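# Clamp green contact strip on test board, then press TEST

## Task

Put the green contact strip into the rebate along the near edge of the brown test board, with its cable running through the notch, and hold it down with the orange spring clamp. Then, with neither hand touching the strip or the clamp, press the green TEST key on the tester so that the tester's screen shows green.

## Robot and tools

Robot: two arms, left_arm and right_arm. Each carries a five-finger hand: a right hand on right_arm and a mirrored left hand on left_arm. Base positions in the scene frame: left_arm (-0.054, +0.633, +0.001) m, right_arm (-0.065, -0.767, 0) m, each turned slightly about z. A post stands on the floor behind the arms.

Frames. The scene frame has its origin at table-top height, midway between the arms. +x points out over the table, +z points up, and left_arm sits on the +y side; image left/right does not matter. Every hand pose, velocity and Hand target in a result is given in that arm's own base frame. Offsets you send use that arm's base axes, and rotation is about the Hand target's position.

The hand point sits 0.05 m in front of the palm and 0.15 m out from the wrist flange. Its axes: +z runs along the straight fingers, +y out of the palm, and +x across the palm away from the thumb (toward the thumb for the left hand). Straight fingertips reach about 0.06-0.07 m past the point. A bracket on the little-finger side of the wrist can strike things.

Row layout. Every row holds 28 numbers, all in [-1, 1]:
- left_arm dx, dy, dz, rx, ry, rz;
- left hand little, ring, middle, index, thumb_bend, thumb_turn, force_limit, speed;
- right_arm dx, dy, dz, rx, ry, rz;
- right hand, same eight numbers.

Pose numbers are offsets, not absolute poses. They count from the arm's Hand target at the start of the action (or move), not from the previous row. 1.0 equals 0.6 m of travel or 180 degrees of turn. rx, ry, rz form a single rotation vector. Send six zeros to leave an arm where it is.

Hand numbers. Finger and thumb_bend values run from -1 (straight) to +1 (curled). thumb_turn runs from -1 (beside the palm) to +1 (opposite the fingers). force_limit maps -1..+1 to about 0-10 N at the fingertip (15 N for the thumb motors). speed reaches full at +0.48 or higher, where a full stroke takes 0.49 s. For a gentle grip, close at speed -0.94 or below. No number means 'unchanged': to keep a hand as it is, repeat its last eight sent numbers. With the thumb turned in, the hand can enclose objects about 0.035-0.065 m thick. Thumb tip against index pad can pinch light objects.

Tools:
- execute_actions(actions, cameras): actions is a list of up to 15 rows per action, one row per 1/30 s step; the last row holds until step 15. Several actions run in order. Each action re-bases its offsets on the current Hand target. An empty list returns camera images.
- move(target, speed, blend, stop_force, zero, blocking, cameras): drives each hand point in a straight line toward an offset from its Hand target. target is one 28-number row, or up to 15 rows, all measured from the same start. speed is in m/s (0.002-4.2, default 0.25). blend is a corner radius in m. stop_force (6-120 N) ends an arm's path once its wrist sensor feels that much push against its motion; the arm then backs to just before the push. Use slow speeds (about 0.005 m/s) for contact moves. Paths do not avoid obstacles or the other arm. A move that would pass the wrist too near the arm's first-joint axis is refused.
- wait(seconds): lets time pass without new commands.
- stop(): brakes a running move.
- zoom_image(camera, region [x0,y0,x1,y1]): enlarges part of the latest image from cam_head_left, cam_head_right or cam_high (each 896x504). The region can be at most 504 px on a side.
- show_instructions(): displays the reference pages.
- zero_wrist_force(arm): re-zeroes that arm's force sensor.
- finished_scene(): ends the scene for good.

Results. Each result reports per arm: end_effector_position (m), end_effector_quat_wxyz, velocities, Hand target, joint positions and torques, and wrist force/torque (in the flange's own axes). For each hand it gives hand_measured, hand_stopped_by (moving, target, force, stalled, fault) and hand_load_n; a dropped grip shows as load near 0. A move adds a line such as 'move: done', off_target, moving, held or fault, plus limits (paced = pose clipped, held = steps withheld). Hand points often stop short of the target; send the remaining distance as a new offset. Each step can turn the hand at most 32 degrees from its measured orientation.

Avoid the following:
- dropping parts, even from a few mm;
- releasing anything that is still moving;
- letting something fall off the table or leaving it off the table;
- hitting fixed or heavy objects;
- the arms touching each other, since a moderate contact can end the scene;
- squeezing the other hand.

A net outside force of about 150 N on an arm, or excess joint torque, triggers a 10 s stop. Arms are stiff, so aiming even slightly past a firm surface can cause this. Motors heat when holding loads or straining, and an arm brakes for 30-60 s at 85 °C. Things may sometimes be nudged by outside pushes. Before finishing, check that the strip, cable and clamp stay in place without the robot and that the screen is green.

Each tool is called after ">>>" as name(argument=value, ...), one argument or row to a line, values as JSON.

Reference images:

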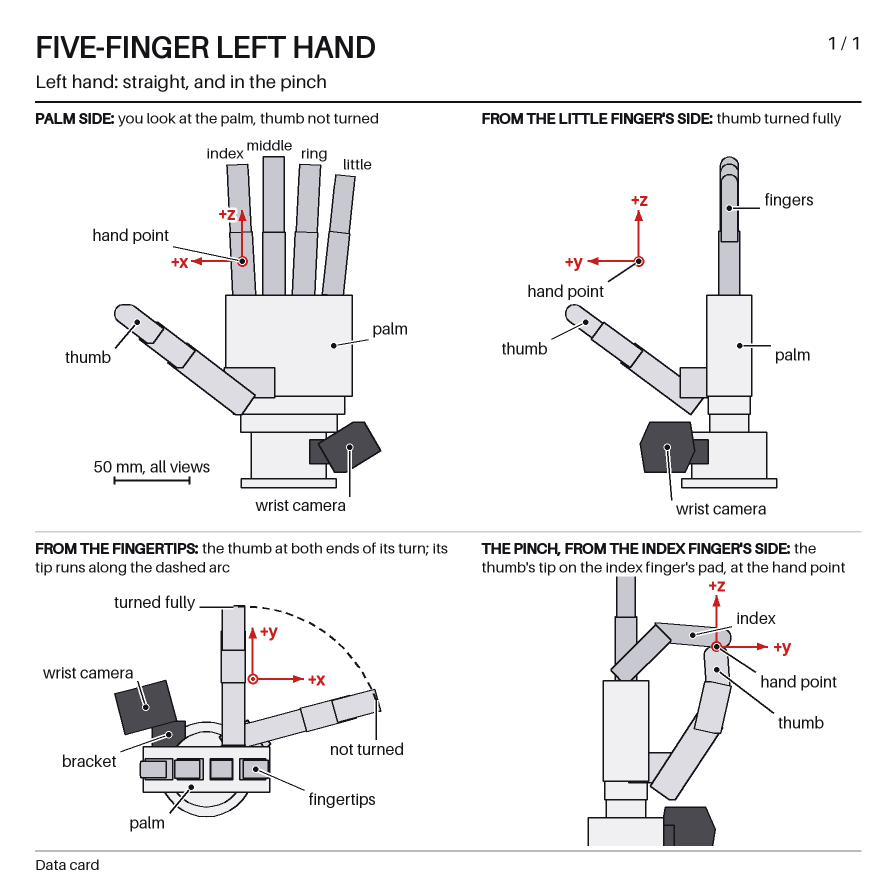

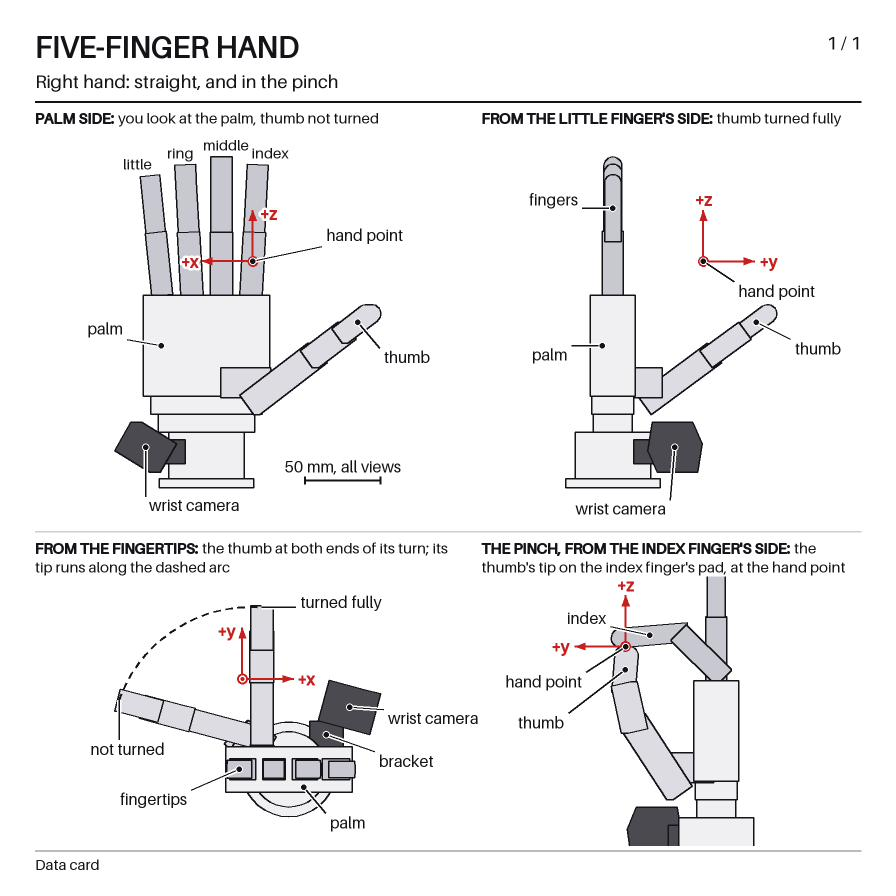

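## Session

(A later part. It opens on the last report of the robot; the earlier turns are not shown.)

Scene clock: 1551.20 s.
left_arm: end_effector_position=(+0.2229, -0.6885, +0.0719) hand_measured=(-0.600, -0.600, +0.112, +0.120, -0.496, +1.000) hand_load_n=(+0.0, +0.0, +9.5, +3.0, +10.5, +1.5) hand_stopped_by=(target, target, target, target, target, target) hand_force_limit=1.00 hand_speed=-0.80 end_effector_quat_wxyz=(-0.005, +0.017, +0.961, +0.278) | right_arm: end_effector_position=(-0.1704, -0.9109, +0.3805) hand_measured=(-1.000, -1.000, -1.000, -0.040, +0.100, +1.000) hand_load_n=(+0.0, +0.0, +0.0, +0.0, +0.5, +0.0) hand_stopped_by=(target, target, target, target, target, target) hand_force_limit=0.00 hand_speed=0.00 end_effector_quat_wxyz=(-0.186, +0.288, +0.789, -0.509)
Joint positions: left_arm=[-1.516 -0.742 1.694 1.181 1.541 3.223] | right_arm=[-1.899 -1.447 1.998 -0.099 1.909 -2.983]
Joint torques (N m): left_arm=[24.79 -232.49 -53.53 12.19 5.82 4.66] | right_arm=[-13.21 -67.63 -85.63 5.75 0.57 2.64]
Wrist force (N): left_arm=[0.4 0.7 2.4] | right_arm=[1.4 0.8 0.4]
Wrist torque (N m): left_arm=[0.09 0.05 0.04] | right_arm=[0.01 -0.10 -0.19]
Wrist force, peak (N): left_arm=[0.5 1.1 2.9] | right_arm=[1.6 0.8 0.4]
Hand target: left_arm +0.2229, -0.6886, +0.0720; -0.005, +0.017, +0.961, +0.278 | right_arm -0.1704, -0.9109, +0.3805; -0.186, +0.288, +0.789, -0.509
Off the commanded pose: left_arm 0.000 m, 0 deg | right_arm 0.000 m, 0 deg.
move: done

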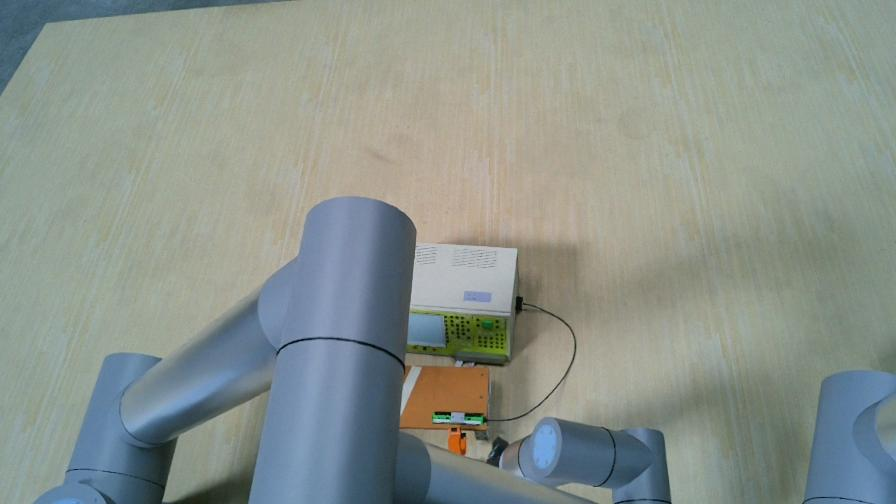

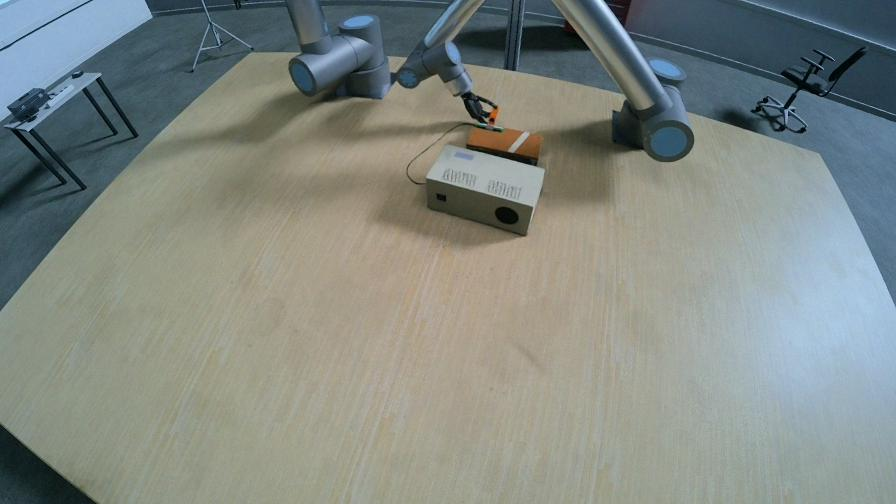

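>>> move(
  target=[
    [0.0233, 0.001, 0, 0,0,0, -0.6,-0.6,0.115,0.12,-0.49,1,1.0,-0.8, 0,0,0,0,0,0, -1,-1,-1,-0.04,0.1,1,0,0],
  ],
  speed=0.01,
  stop_force=6,
  cameras=["cam_head_right","cam_high"],
)

>>> zoom_image(
  camera="cam_head_right",
  region=[430, 400, 490, 460],
)

>>> zoom_image(
  camera="cam_high",
  region=[460, 90, 520, 150],
)

Scene clock: 1559.70 s.
left_arm: end_effector_position=(+0.2369, -0.6880, +0.0720) hand_measured=(-0.600, -0.600, +0.112, +0.120, -0.496, +1.000) hand_load_n=(+0.0, +0.0, +9.5, +2.5, +10.5, +1.5) hand_stopped_by=(target, target, target, target, target, target) hand_force_limit=1.00 hand_speed=-0.80 end_effector_quat_wxyz=(-0.005, +0.017, +0.961, +0.278) | right_arm: end_effector_position=(-0.1704, -0.9109, +0.3805) hand_measured=(-1.000, -1.000, -1.000, -0.040, +0.100, +1.000) hand_load_n=(+0.0, +0.0, +0.0, +0.0, +0.0, +0.0) hand_stopped_by=(target, target, target, target, target, target) hand_force_limit=0.00 hand_speed=0.00 end_effector_quat_wxyz=(-0.186, +0.288, +0.789, -0.509)
Joint positions: left_arm=[-1.501 -0.739 1.688 1.184 1.533 3.236] | right_arm=[-1.899 -1.447 1.998 -0.099 1.909 -2.983]
Joint torques (N m): left_arm=[40.68 -193 -53.59 12.22 -7.15 6.53] | right_arm=[-10.04 -68.47 -81.05 6.31 0.64 3.29]
Wrist force (N): left_arm=[-0.3 0.9 2.4] | right_arm=[1.1 0.6 0.4]
Wrist torque (N m): left_arm=[0.12 0.16 -0.02] | right_arm=[-0.02 -0.04 -0.21]
Wrist force, peak (N): left_arm=[-0.2 0.9 2.8] | right_arm=[1.2 0.9 0.7]
Hand target: left_arm +0.2369, -0.6880, +0.0720; -0.005, +0.017, +0.961, +0.278 | right_arm -0.1704, -0.9109, +0.3805; -0.186, +0.288, +0.789, -0.509
Off the commanded pose: left_arm 0.000 m, 0 deg | right_arm 0.000 m, 0 deg.
move: done

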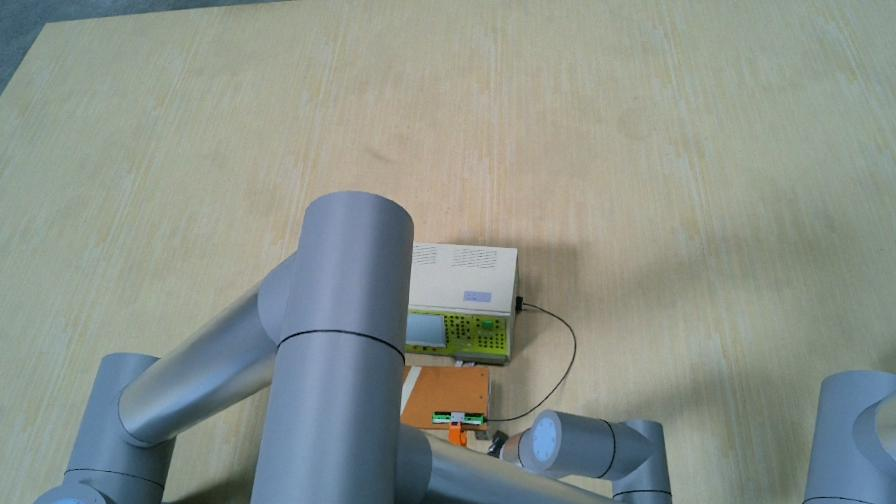

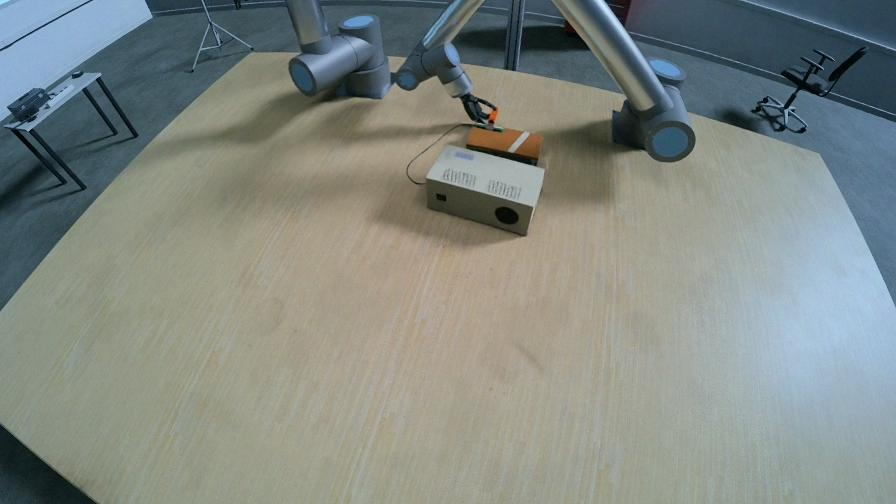

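Scaled by 8.400 from the camera's image (finer frame: 1280x720).

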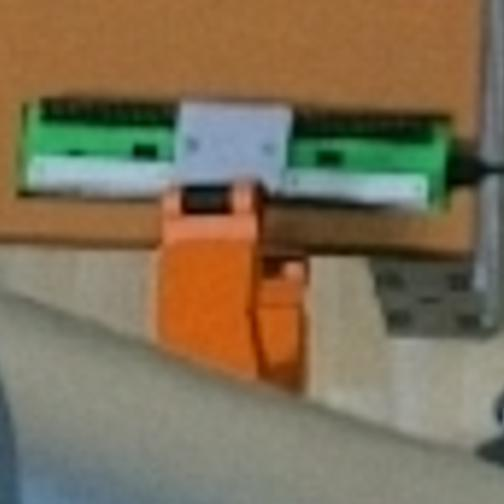

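Scaled by 8.400 from the camera's image (finer frame: 1280x720).

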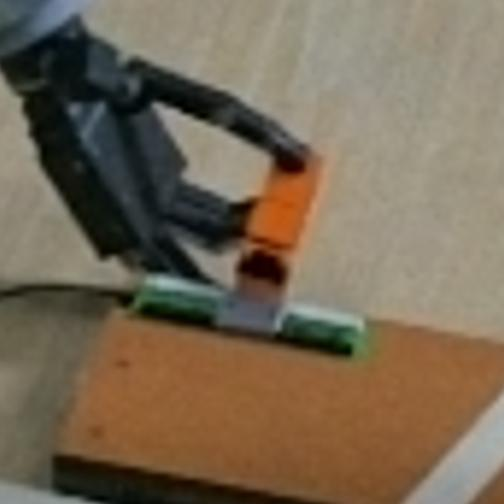

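>>> move(
  target=[
    [0.0083, 0.0003, 0, 0,0,0, -0.6,-0.6,0.115,0.12,-0.49,1,1.0,-0.8, 0,0,0,0,0,0, -1,-1,-1,-0.04,0.1,1,0,0],
  ],
  speed=0.01,
  stop_force=6,
  cameras=["cam_head_right","cam_high"],
)

>>> zoom_image(
  camera="cam_head_right",
  region=[430, 400, 490, 460],
)

>>> zoom_image(
  camera="cam_high",
  region=[460, 90, 520, 150],
)

Scene clock: 1564.00 s.
left_arm: end_effector_position=(+0.2418, -0.6878, +0.0720) hand_measured=(-0.600, -0.600, +0.112, +0.120, -0.496, +1.000) hand_load_n=(+0.0, +0.0, +9.5, +3.0, +10.5, +1.5) hand_stopped_by=(target, target, target, target, target, target) hand_force_limit=1.00 hand_speed=-0.80 end_effector_quat_wxyz=(-0.005, +0.017, +0.961, +0.278) | right_arm: end_effector_position=(-0.1704, -0.9109, +0.3805) hand_measured=(-1.000, -1.000, -1.000, -0.040, +0.100, +1.000) hand_load_n=(+0.0, -0.5, +0.0, +0.0, +0.0, -0.5) hand_stopped_by=(target, target, target, target, target, target) hand_force_limit=0.00 hand_speed=0.00 end_effector_quat_wxyz=(-0.186, +0.288, +0.789, -0.509)
Joint positions: left_arm=[-1.495 -0.739 1.686 1.185 1.53 3.24] | right_arm=[-1.899 -1.447 1.998 -0.099 1.909 -2.983]
Joint torques (N m): left_arm=[36.89 -189.83 -57.67 11.5 -6.6 7.15] | right_arm=[-5.8 -68.72 -82.92 5.85 1.48 3.05]
Wrist force (N): left_arm=[0.1 0.2 2.7] | right_arm=[1.0 0.8 0.1]
Wrist torque (N m): left_arm=[0.00 0.10 0.03] | right_arm=[0.04 -0.02 -0.21]
Wrist force, peak (N): left_arm=[0.2 0.9 2.8] | right_arm=[1.5 0.9 0.4]
Hand target: left_arm +0.2418, -0.6878, +0.0720; -0.005, +0.017, +0.961, +0.278 | right_arm -0.1704, -0.9109, +0.3805; -0.186, +0.288, +0.789, -0.509
Off the commanded pose: left_arm 0.000 m, 0 deg | right_arm 0.000 m, 0 deg.
move: done

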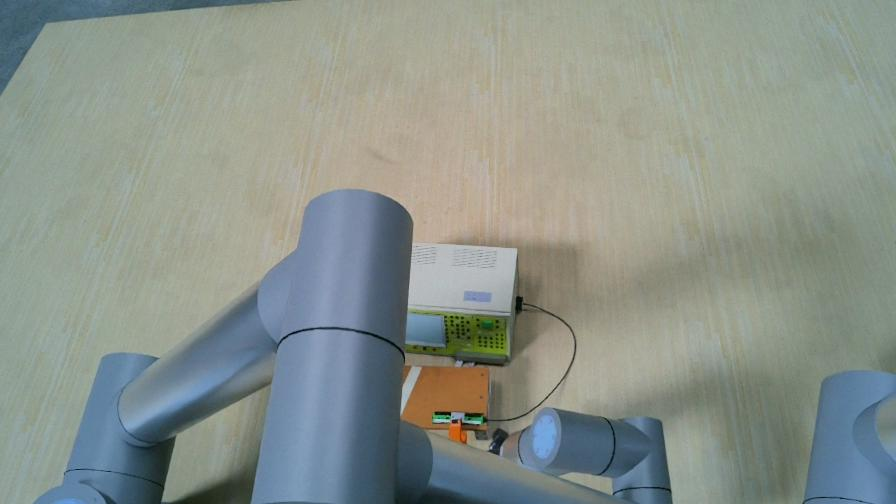

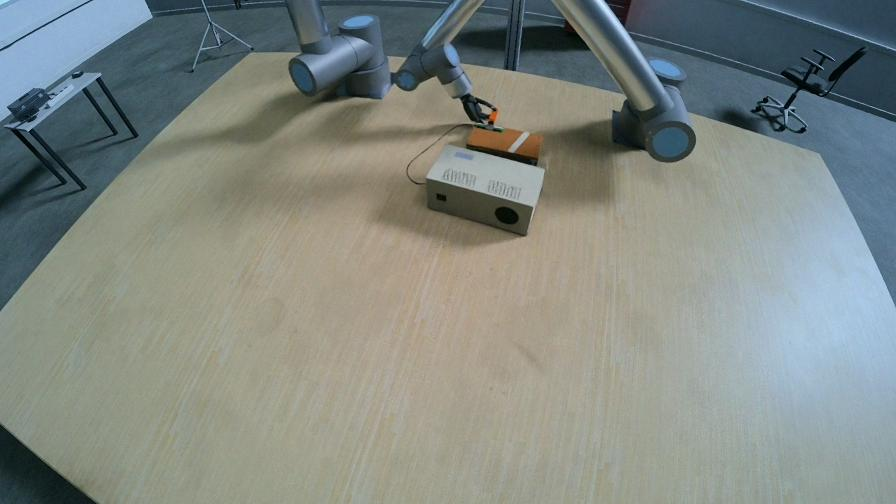

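Scaled by 8.400 from the camera's image (finer frame: 1280x720).

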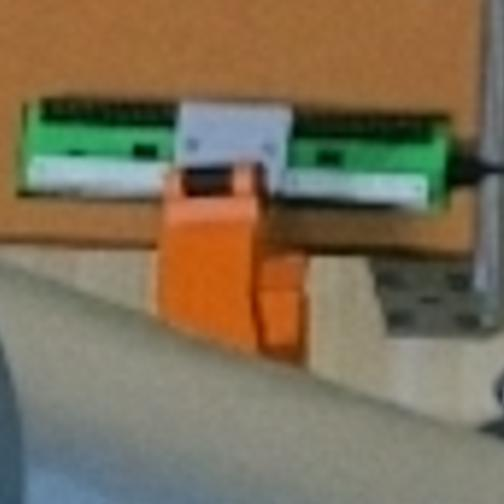

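Scaled by 8.400 from the camera's image (finer frame: 1280x720).

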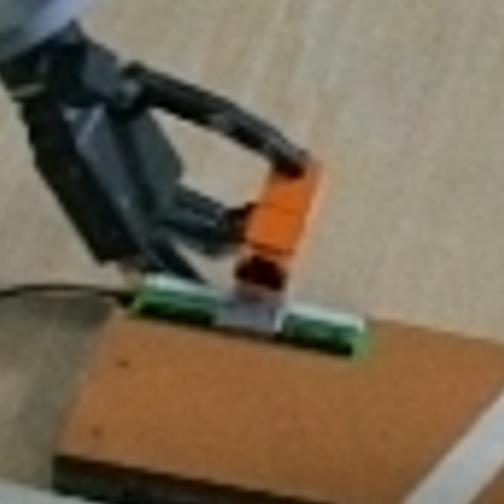

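>>> move(
  target=[
    [0.0083, 0.0003, 0, 0,0,0, -0.6,-0.6,0.115,0.12,-0.49,1,1.0,-0.8, 0,0,0,0,0,0, -1,-1,-1,-0.04,0.1,1,0,0],
  ],
  speed=0.01,
  stop_force=6,
  cameras=["cam_head_right","cam_high"],
)

>>> zoom_image(
  camera="cam_head_right",
  region=[430, 400, 490, 460],
)

>>> zoom_image(
  camera="cam_high",
  region=[460, 90, 520, 150],
)

Scene clock: 1577.67 s.
left_arm: end_effector_position=(+0.2468, -0.6876, +0.0720) hand_measured=(-0.600, -0.600, +0.112, +0.120, -0.496, +1.000) hand_load_n=(+0.0, +0.0, +10.0, +3.0, +10.5, +1.5) hand_stopped_by=(target, target, target, target, target, target) hand_force_limit=1.00 hand_speed=-0.80 end_effector_quat_wxyz=(-0.005, +0.017, +0.961, +0.278) | right_arm: end_effector_position=(-0.1704, -0.9109, +0.3805) hand_measured=(-1.000, -1.000, -1.000, -0.040, +0.100, +1.000) hand_load_n=(+0.0, -0.5, +0.0, +0.0, +0.0, +0.0) hand_stopped_by=(target, target, target, target, target, target) hand_force_limit=0.00 hand_speed=0.00 end_effector_quat_wxyz=(-0.186, +0.288, +0.789, -0.509)
Joint positions: left_arm=[-1.49 -0.738 1.684 1.186 1.527 3.245] | right_arm=[-1.899 -1.447 1.998 -0.099 1.909 -2.983]
Joint torques (N m): left_arm=[33.73 -188.98 -55.63 12.52 -6.8 7.12] | right_arm=[-11.77 -68.65 -83.29 5.59 1.27 2.21]
Wrist force (N): left_arm=[0.2 0.5 2.0] | right_arm=[0.9 0.5 0.4]
Wrist torque (N m): left_arm=[0.06 0.07 0.02] | right_arm=[-0.04 -0.01 -0.24]
Wrist force, peak (N): left_arm=[0.1 1.2 2.9] | right_arm=[1.5 1.0 0.3]
Hand target: left_arm +0.2468, -0.6876, +0.0720; -0.005, +0.017, +0.961, +0.278 | right_arm -0.1704, -0.9109, +0.3805; -0.186, +0.288, +0.789, -0.509
Off the commanded pose: left_arm 0.000 m, 0 deg | right_arm 0.000 m, 0 deg.
move: done

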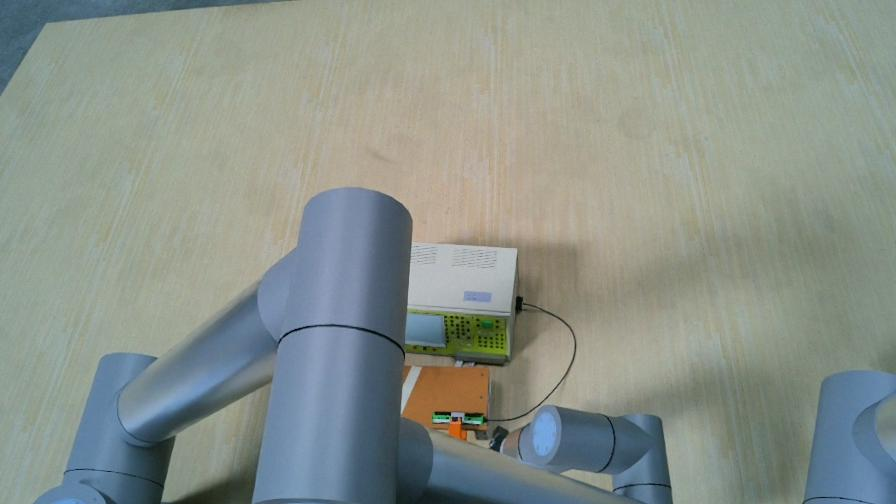

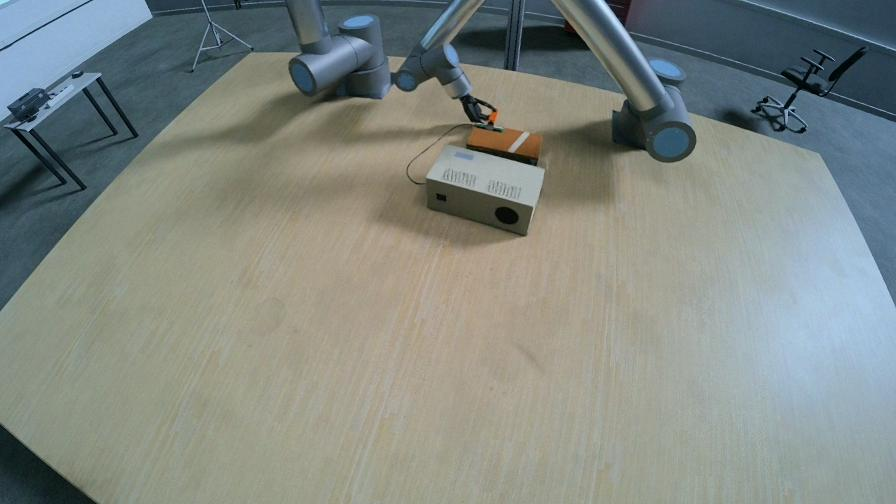

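Scaled by 8.400 from the camera's image (finer frame: 1280x720).

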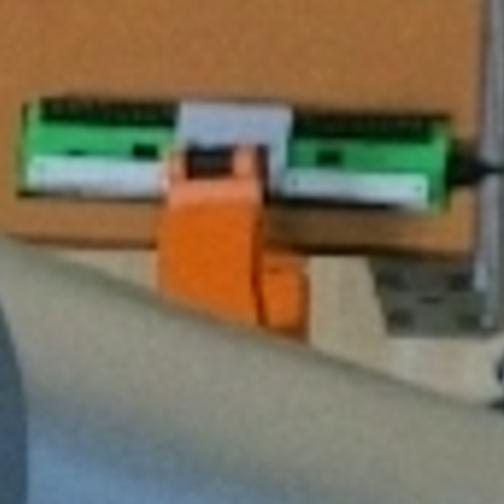

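Scaled by 8.400 from the camera's image (finer frame: 1280x720).

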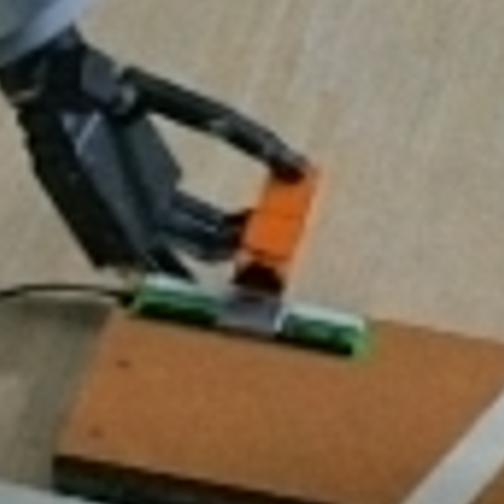

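>>> move(
  target=[
    [0.0083, 0.0003, 0, 0,0,0, -0.6,-0.6,0.115,0.12,-0.49,1,1.0,-0.8, 0,0,0,0,0,0, -1,-1,-1,-0.04,0.1,1,0,0],
  ],
  speed=0.01,
  stop_force=6,
  cameras=["cam_head_right","cam_high"],
)

>>> zoom_image(
  camera="cam_head_right",
  region=[430, 400, 490, 460],
)

>>> zoom_image(
  camera="cam_high",
  region=[460, 90, 520, 150],
)

Scene clock: 1582.17 s.
left_arm: end_effector_position=(+0.2518, -0.6875, +0.0720) hand_measured=(-0.600, -0.600, +0.112, +0.120, -0.496, +1.000) hand_load_n=(+0.0, +0.0, +9.5, +3.0, +10.5, +1.0) hand_stopped_by=(target, target, target, target, target, target) hand_force_limit=1.00 hand_speed=-0.80 end_effector_quat_wxyz=(-0.005, +0.017, +0.961, +0.278) | right_arm: end_effector_position=(-0.1704, -0.9109, +0.3805) hand_measured=(-1.000, -1.000, -1.000, -0.040, +0.100, +1.000) hand_load_n=(+0.0, +0.0, +0.0, +0.0, +0.0, +0.0) hand_stopped_by=(target, target, target, target, target, target) hand_force_limit=0.00 hand_speed=0.00 end_effector_quat_wxyz=(-0.186, +0.288, +0.789, -0.509)
Joint positions: left_arm=[-1.485 -0.737 1.681 1.187 1.524 3.249] | right_arm=[-1.899 -1.447 1.998 -0.099 1.909 -2.983]
Joint torques (N m): left_arm=[38.72 -187.75 -53.34 12.02 -6.31 7.4] | right_arm=[-3.19 -63.41 -79.94 5.77 1.72 2.12]
Wrist force (N): left_arm=[-0.4 0.5 2.1] | right_arm=[1.1 0.7 0.5]
Wrist torque (N m): left_arm=[0.07 0.17 0.00] | right_arm=[-0.01 -0.05 -0.22]
Wrist force, peak (N): left_arm=[-0.1 1.0 2.8] | right_arm=[1.4 0.8 0.6]
Hand target: left_arm +0.2518, -0.6875, +0.0720; -0.005, +0.017, +0.961, +0.278 | right_arm -0.1704, -0.9109, +0.3805; -0.186, +0.288, +0.789, -0.509
Off the commanded pose: left_arm 0.000 m, 0 deg | right_arm 0.000 m, 0 deg.
move: done

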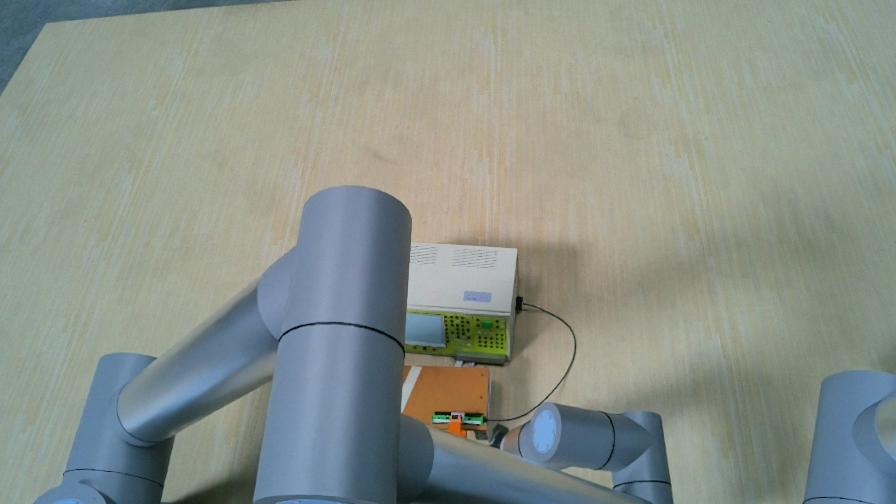

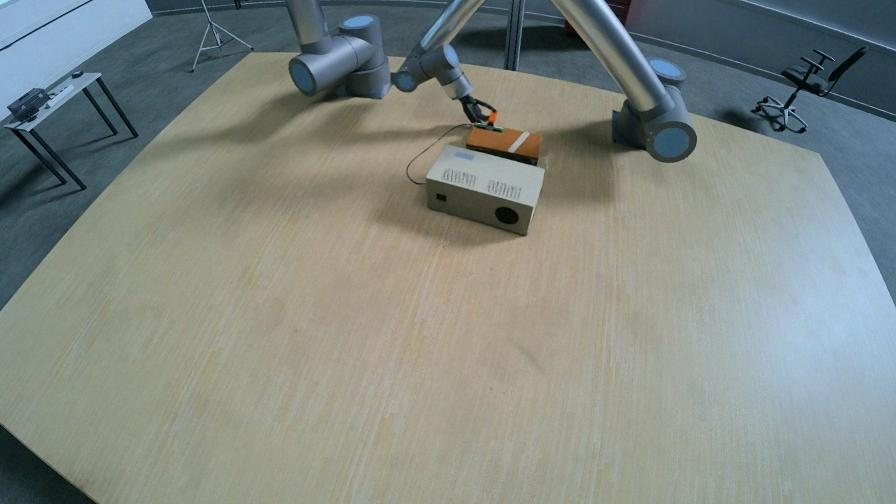

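Scaled by 8.400 from the camera's image (finer frame: 1280x720).

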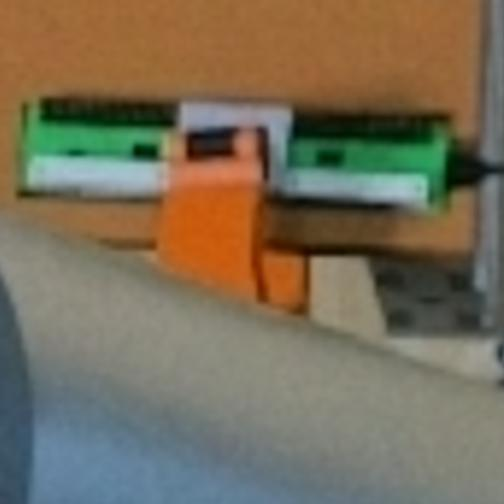

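Scaled by 8.400 from the camera's image (finer frame: 1280x720).

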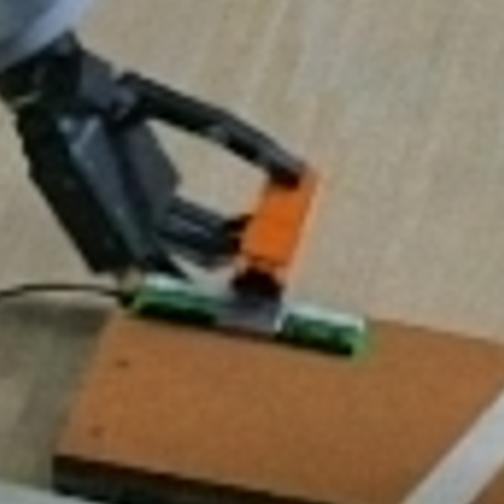

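>>> move(
  target=[
    [0.0083, 0.0, 0, 0,0,0, -0.6,-0.6,0.115,0.12,-0.49,1,1.0,-0.8, 0,0,0,0,0,0, -1,-1,-1,-0.04,0.1,1,0,0],
  ],
  speed=0.01,
  stop_force=6,
  cameras=["cam_head_right","cam_high"],
)

>>> zoom_image(
  camera="cam_head_right",
  region=[430, 400, 490, 460],
)

>>> zoom_image(
  camera="cam_high",
  region=[460, 90, 520, 150],
)

Scene clock: 1588.13 s.
left_arm: end_effector_position=(+0.2568, -0.6875, +0.0720) hand_measured=(-0.600, -0.600, +0.112, +0.120, -0.496, +1.000) hand_load_n=(+0.0, +0.0, +10.0, +3.0, +10.5, +1.5) hand_stopped_by=(target, target, target, target, target, target) hand_force_limit=1.00 hand_speed=-0.80 end_effector_quat_wxyz=(-0.005, +0.017, +0.961, +0.278) | right_arm: end_effector_position=(-0.1704, -0.9109, +0.3805) hand_measured=(-1.000, -1.000, -1.000, -0.040, +0.100, +1.000) hand_load_n=(+0.0, +0.0, +0.0, +0.0, +0.0, +0.0) hand_stopped_by=(target, target, target, target, target, target) hand_force_limit=0.00 hand_speed=0.00 end_effector_quat_wxyz=(-0.186, +0.288, +0.789, -0.509)
Joint positions: left_arm=[-1.479 -0.736 1.679 1.189 1.522 3.254] | right_arm=[-1.899 -1.447 1.998 -0.099 1.909 -2.983]
Joint torques (N m): left_arm=[34.56 -186.05 -55.12 11.25 -7.29 6.21] | right_arm=[-10.75 -66.52 -77.1 6.32 0.54 2.13]
Wrist force (N): left_arm=[0.0 0.8 2.2] | right_arm=[0.9 0.6 0.4]
Wrist torque (N m): left_arm=[0.12 0.11 0.01] | right_arm=[-0.02 -0.02 -0.23]
Wrist force, peak (N): left_arm=[0.3 0.6 3.0] | right_arm=[1.4 0.7 0.6]
Hand target: left_arm +0.2568, -0.6875, +0.0720; -0.005, +0.017, +0.961, +0.278 | right_arm -0.1704, -0.9109, +0.3805; -0.186, +0.288, +0.789, -0.509
Off the commanded pose: left_arm 0.000 m, 0 deg | right_arm 0.000 m, 0 deg.
move: done

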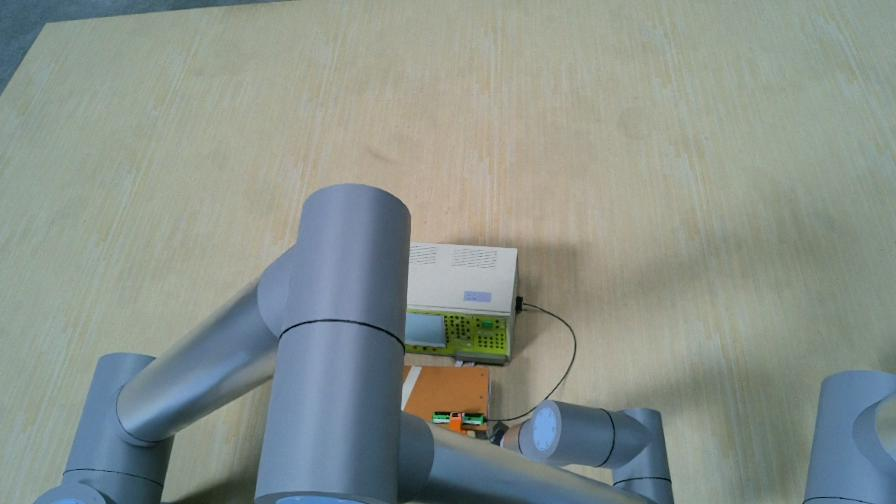

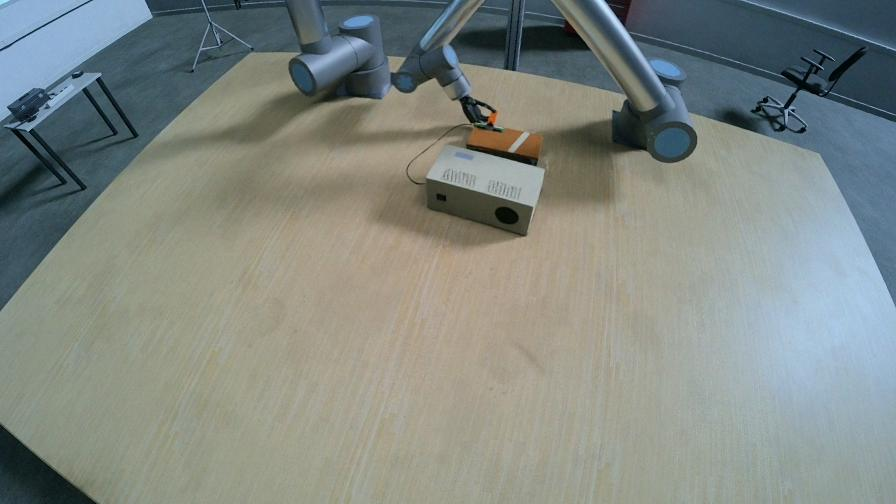

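Scaled by 8.400 from the camera's image (finer frame: 1280x720).

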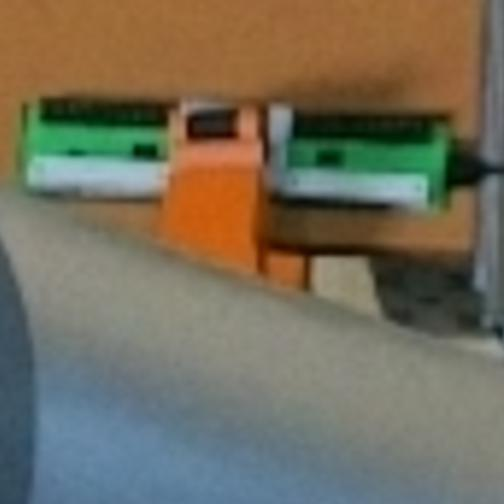

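Scaled by 8.400 from the camera's image (finer frame: 1280x720).

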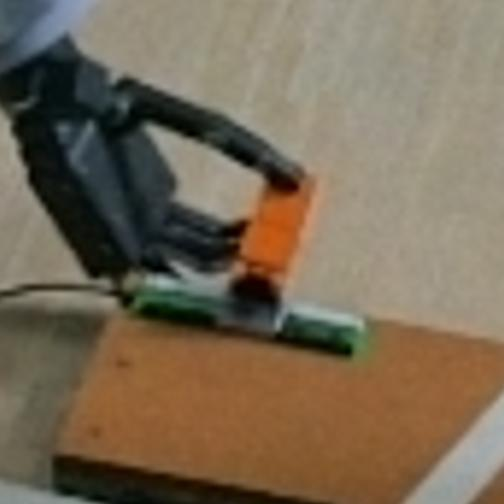

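>>> move(
  target=[
    [0,0,0,0,0,0, -0.6,-0.6,0.085,0.09,-0.53,1,1.0,-0.9, 0,0,0,0,0,0, -1,-1,-1,-0.04,0.1,1,0,0],
  ],
  speed=0.01,
  cameras=["cam_head_right","cam_high"],
)

>>> zoom_image(
  camera="cam_head_right",
  region=[430, 400, 490, 460],
)

>>> zoom_image(
  camera="cam_high",
  region=[460, 90, 520, 150],
)

Scene clock: 1611.13 s.
left_arm: end_effector_position=(+0.2568, -0.6875, +0.0720) hand_measured=(-0.600, -0.600, +0.082, +0.090, -0.534, +1.000) hand_load_n=(+0.0, +0.0, +8.0, +3.5, +10.5, +0.5) hand_stopped_by=(target, target, target, target, target, target) hand_force_limit=1.00 hand_speed=-0.90 end_effector_quat_wxyz=(-0.005, +0.017, +0.961, +0.278) | right_arm: end_effector_position=(-0.1704, -0.9109, +0.3805) hand_measured=(-1.000, -1.000, -1.000, -0.040, +0.100, +1.000) hand_load_n=(+0.0, +0.0, +0.0, -0.5, +0.0, +0.0) hand_stopped_by=(target, target, target, target, target, target) hand_force_limit=0.00 hand_speed=0.00 end_effector_quat_wxyz=(-0.186, +0.288, +0.789, -0.509)
Joint positions: left_arm=[-1.479 -0.736 1.679 1.189 1.522 3.254] | right_arm=[-1.899 -1.447 1.998 -0.099 1.909 -2.983]
Joint torques (N m): left_arm=[31.34 -193.4 -55.78 11.14 -6.95 6.25] | right_arm=[-6.04 -63.9 -76.81 5.53 1.18 1.86]
Wrist force (N): left_arm=[0.1 0.6 2.4] | right_arm=[1.1 0.7 -0.1]
Wrist torque (N m): left_arm=[0.08 0.09 0.02] | right_arm=[0.02 -0.04 -0.22]
Wrist force, peak (N): left_arm=[0.4 0.8 2.9] | right_arm=[1.4 1.0 0.6]
Hand target: left_arm +0.2568, -0.6875, +0.0720; -0.005, +0.017, +0.961, +0.278 | right_arm -0.1704, -0.9109, +0.3805; -0.186, +0.288, +0.789, -0.509
Off the commanded pose: left_arm 0.000 m, 0 deg | right_arm 0.000 m, 0 deg.
move: done

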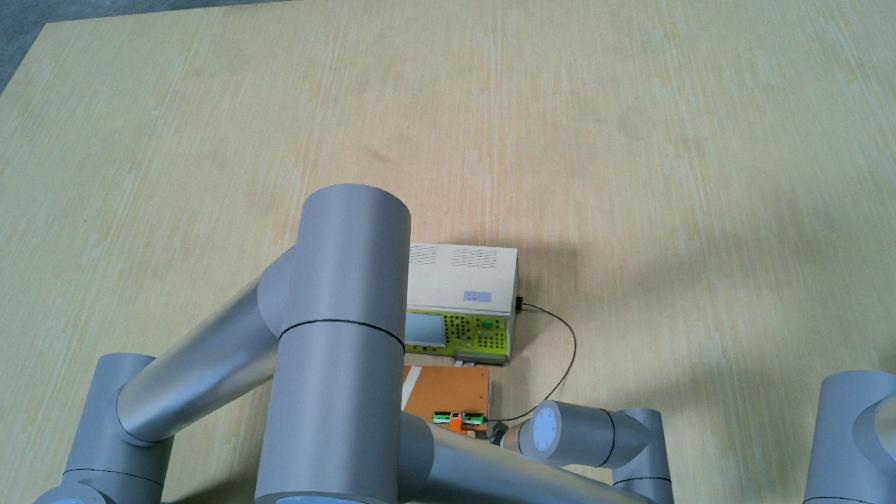

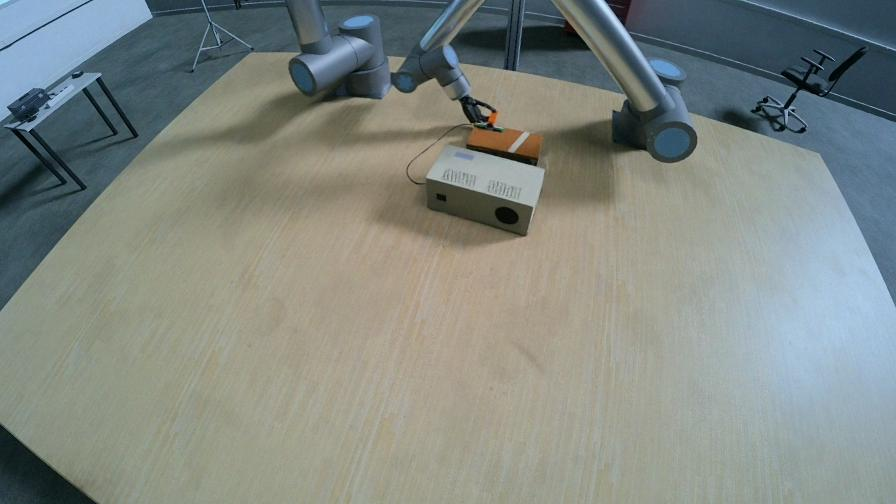

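Scaled by 8.400 from the camera's image (finer frame: 1280x720).

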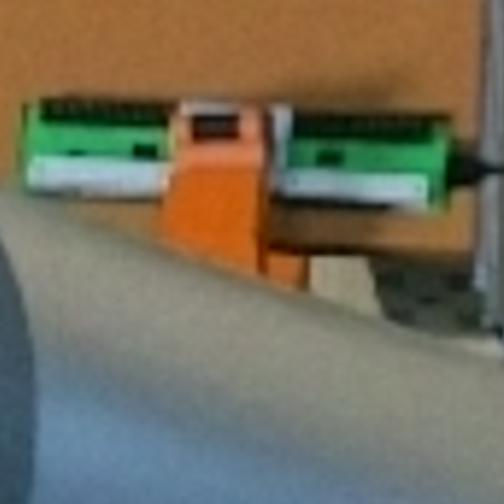

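Scaled by 8.400 from the camera's image (finer frame: 1280x720).

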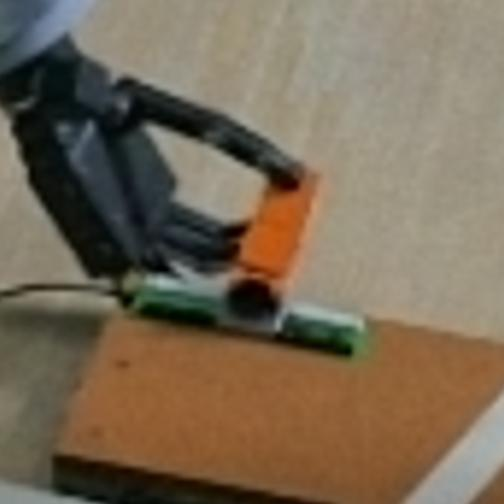

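>>> move(
  target=[
    [0,0,0,0,0,0, -0.6,-0.6,0.055,0.06,-0.57,1,1.0,-0.9, 0,0,0,0,0,0, -1,-1,-1,-0.04,0.1,1,0,0],
  ],
  speed=0.01,
  cameras=["cam_head_right","cam_high"],
)

>>> zoom_image(
  camera="cam_head_right",
  region=[430, 400, 490, 460],
)

>>> zoom_image(
  camera="cam_high",
  region=[460, 90, 520, 150],
)

Scene clock: 1615.07 s.
left_arm: end_effector_position=(+0.2568, -0.6875, +0.0720) hand_measured=(-0.600, -0.600, +0.052, +0.060, -0.574, +1.000) hand_load_n=(+0.0, +0.0, +6.5, +4.5, +10.0, +0.0) hand_stopped_by=(target, target, target, target, target, target) hand_force_limit=1.00 hand_speed=-0.90 end_effector_quat_wxyz=(-0.005, +0.017, +0.961, +0.278) | right_arm: end_effector_position=(-0.1704, -0.9109, +0.3805) hand_measured=(-1.000, -1.000, -1.000, -0.040, +0.100, +1.000) hand_load_n=(+0.0, +0.0, +0.0, +0.0, +0.0, +0.0) hand_stopped_by=(target, target, target, target, target, target) hand_force_limit=0.00 hand_speed=0.00 end_effector_quat_wxyz=(-0.186, +0.288, +0.789, -0.509)
Joint positions: left_arm=[-1.479 -0.736 1.679 1.189 1.522 3.254] | right_arm=[-1.899 -1.447 1.998 -0.099 1.909 -2.983]
Joint torques (N m): left_arm=[35.84 -196.34 -54.7 12.21 -6.99 7.12] | right_arm=[-3.12 -66.92 -76.25 5.89 0.91 1.92]
Wrist force (N): left_arm=[-0.2 1.0 2.3] | right_arm=[1.2 0.8 0.3]
Wrist torque (N m): left_arm=[0.14 0.15 -0.02] | right_arm=[0.02 -0.07 -0.20]
Wrist force, peak (N): left_arm=[0.4 0.9 2.9] | right_arm=[1.4 0.9 0.7]
Hand target: left_arm +0.2568, -0.6875, +0.0720; -0.005, +0.017, +0.961, +0.278 | right_arm -0.1704, -0.9109, +0.3805; -0.186, +0.288, +0.789, -0.509
Off the commanded pose: left_arm 0.000 m, 0 deg | right_arm 0.000 m, 0 deg.
move: done

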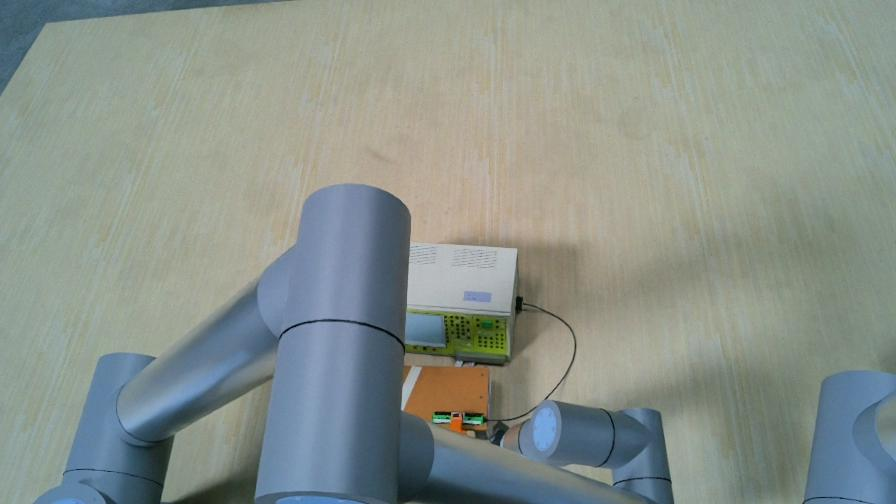

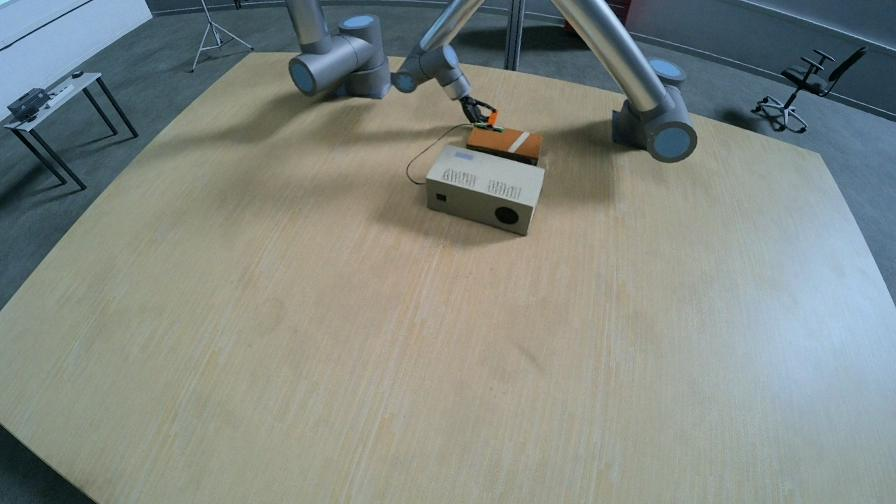

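Scaled by 8.400 from the camera's image (finer frame: 1280x720).

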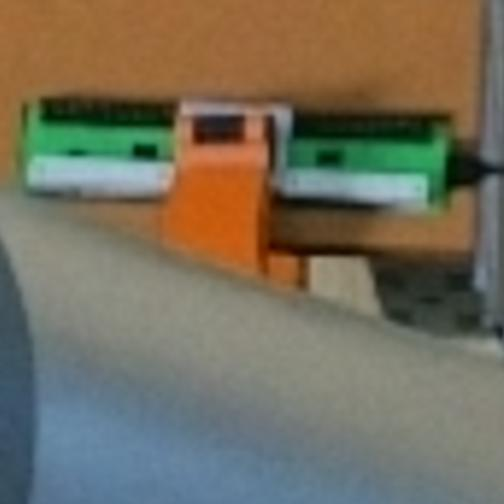

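Scaled by 8.400 from the camera's image (finer frame: 1280x720).

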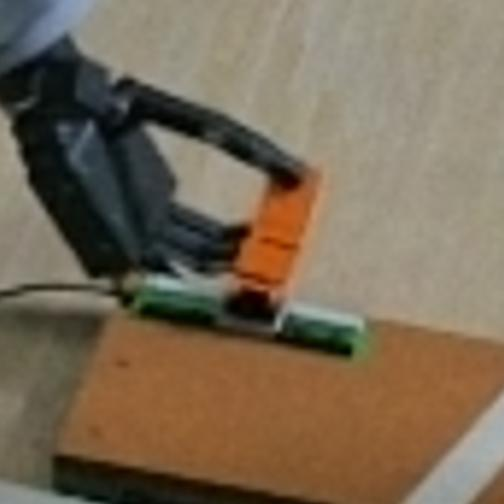

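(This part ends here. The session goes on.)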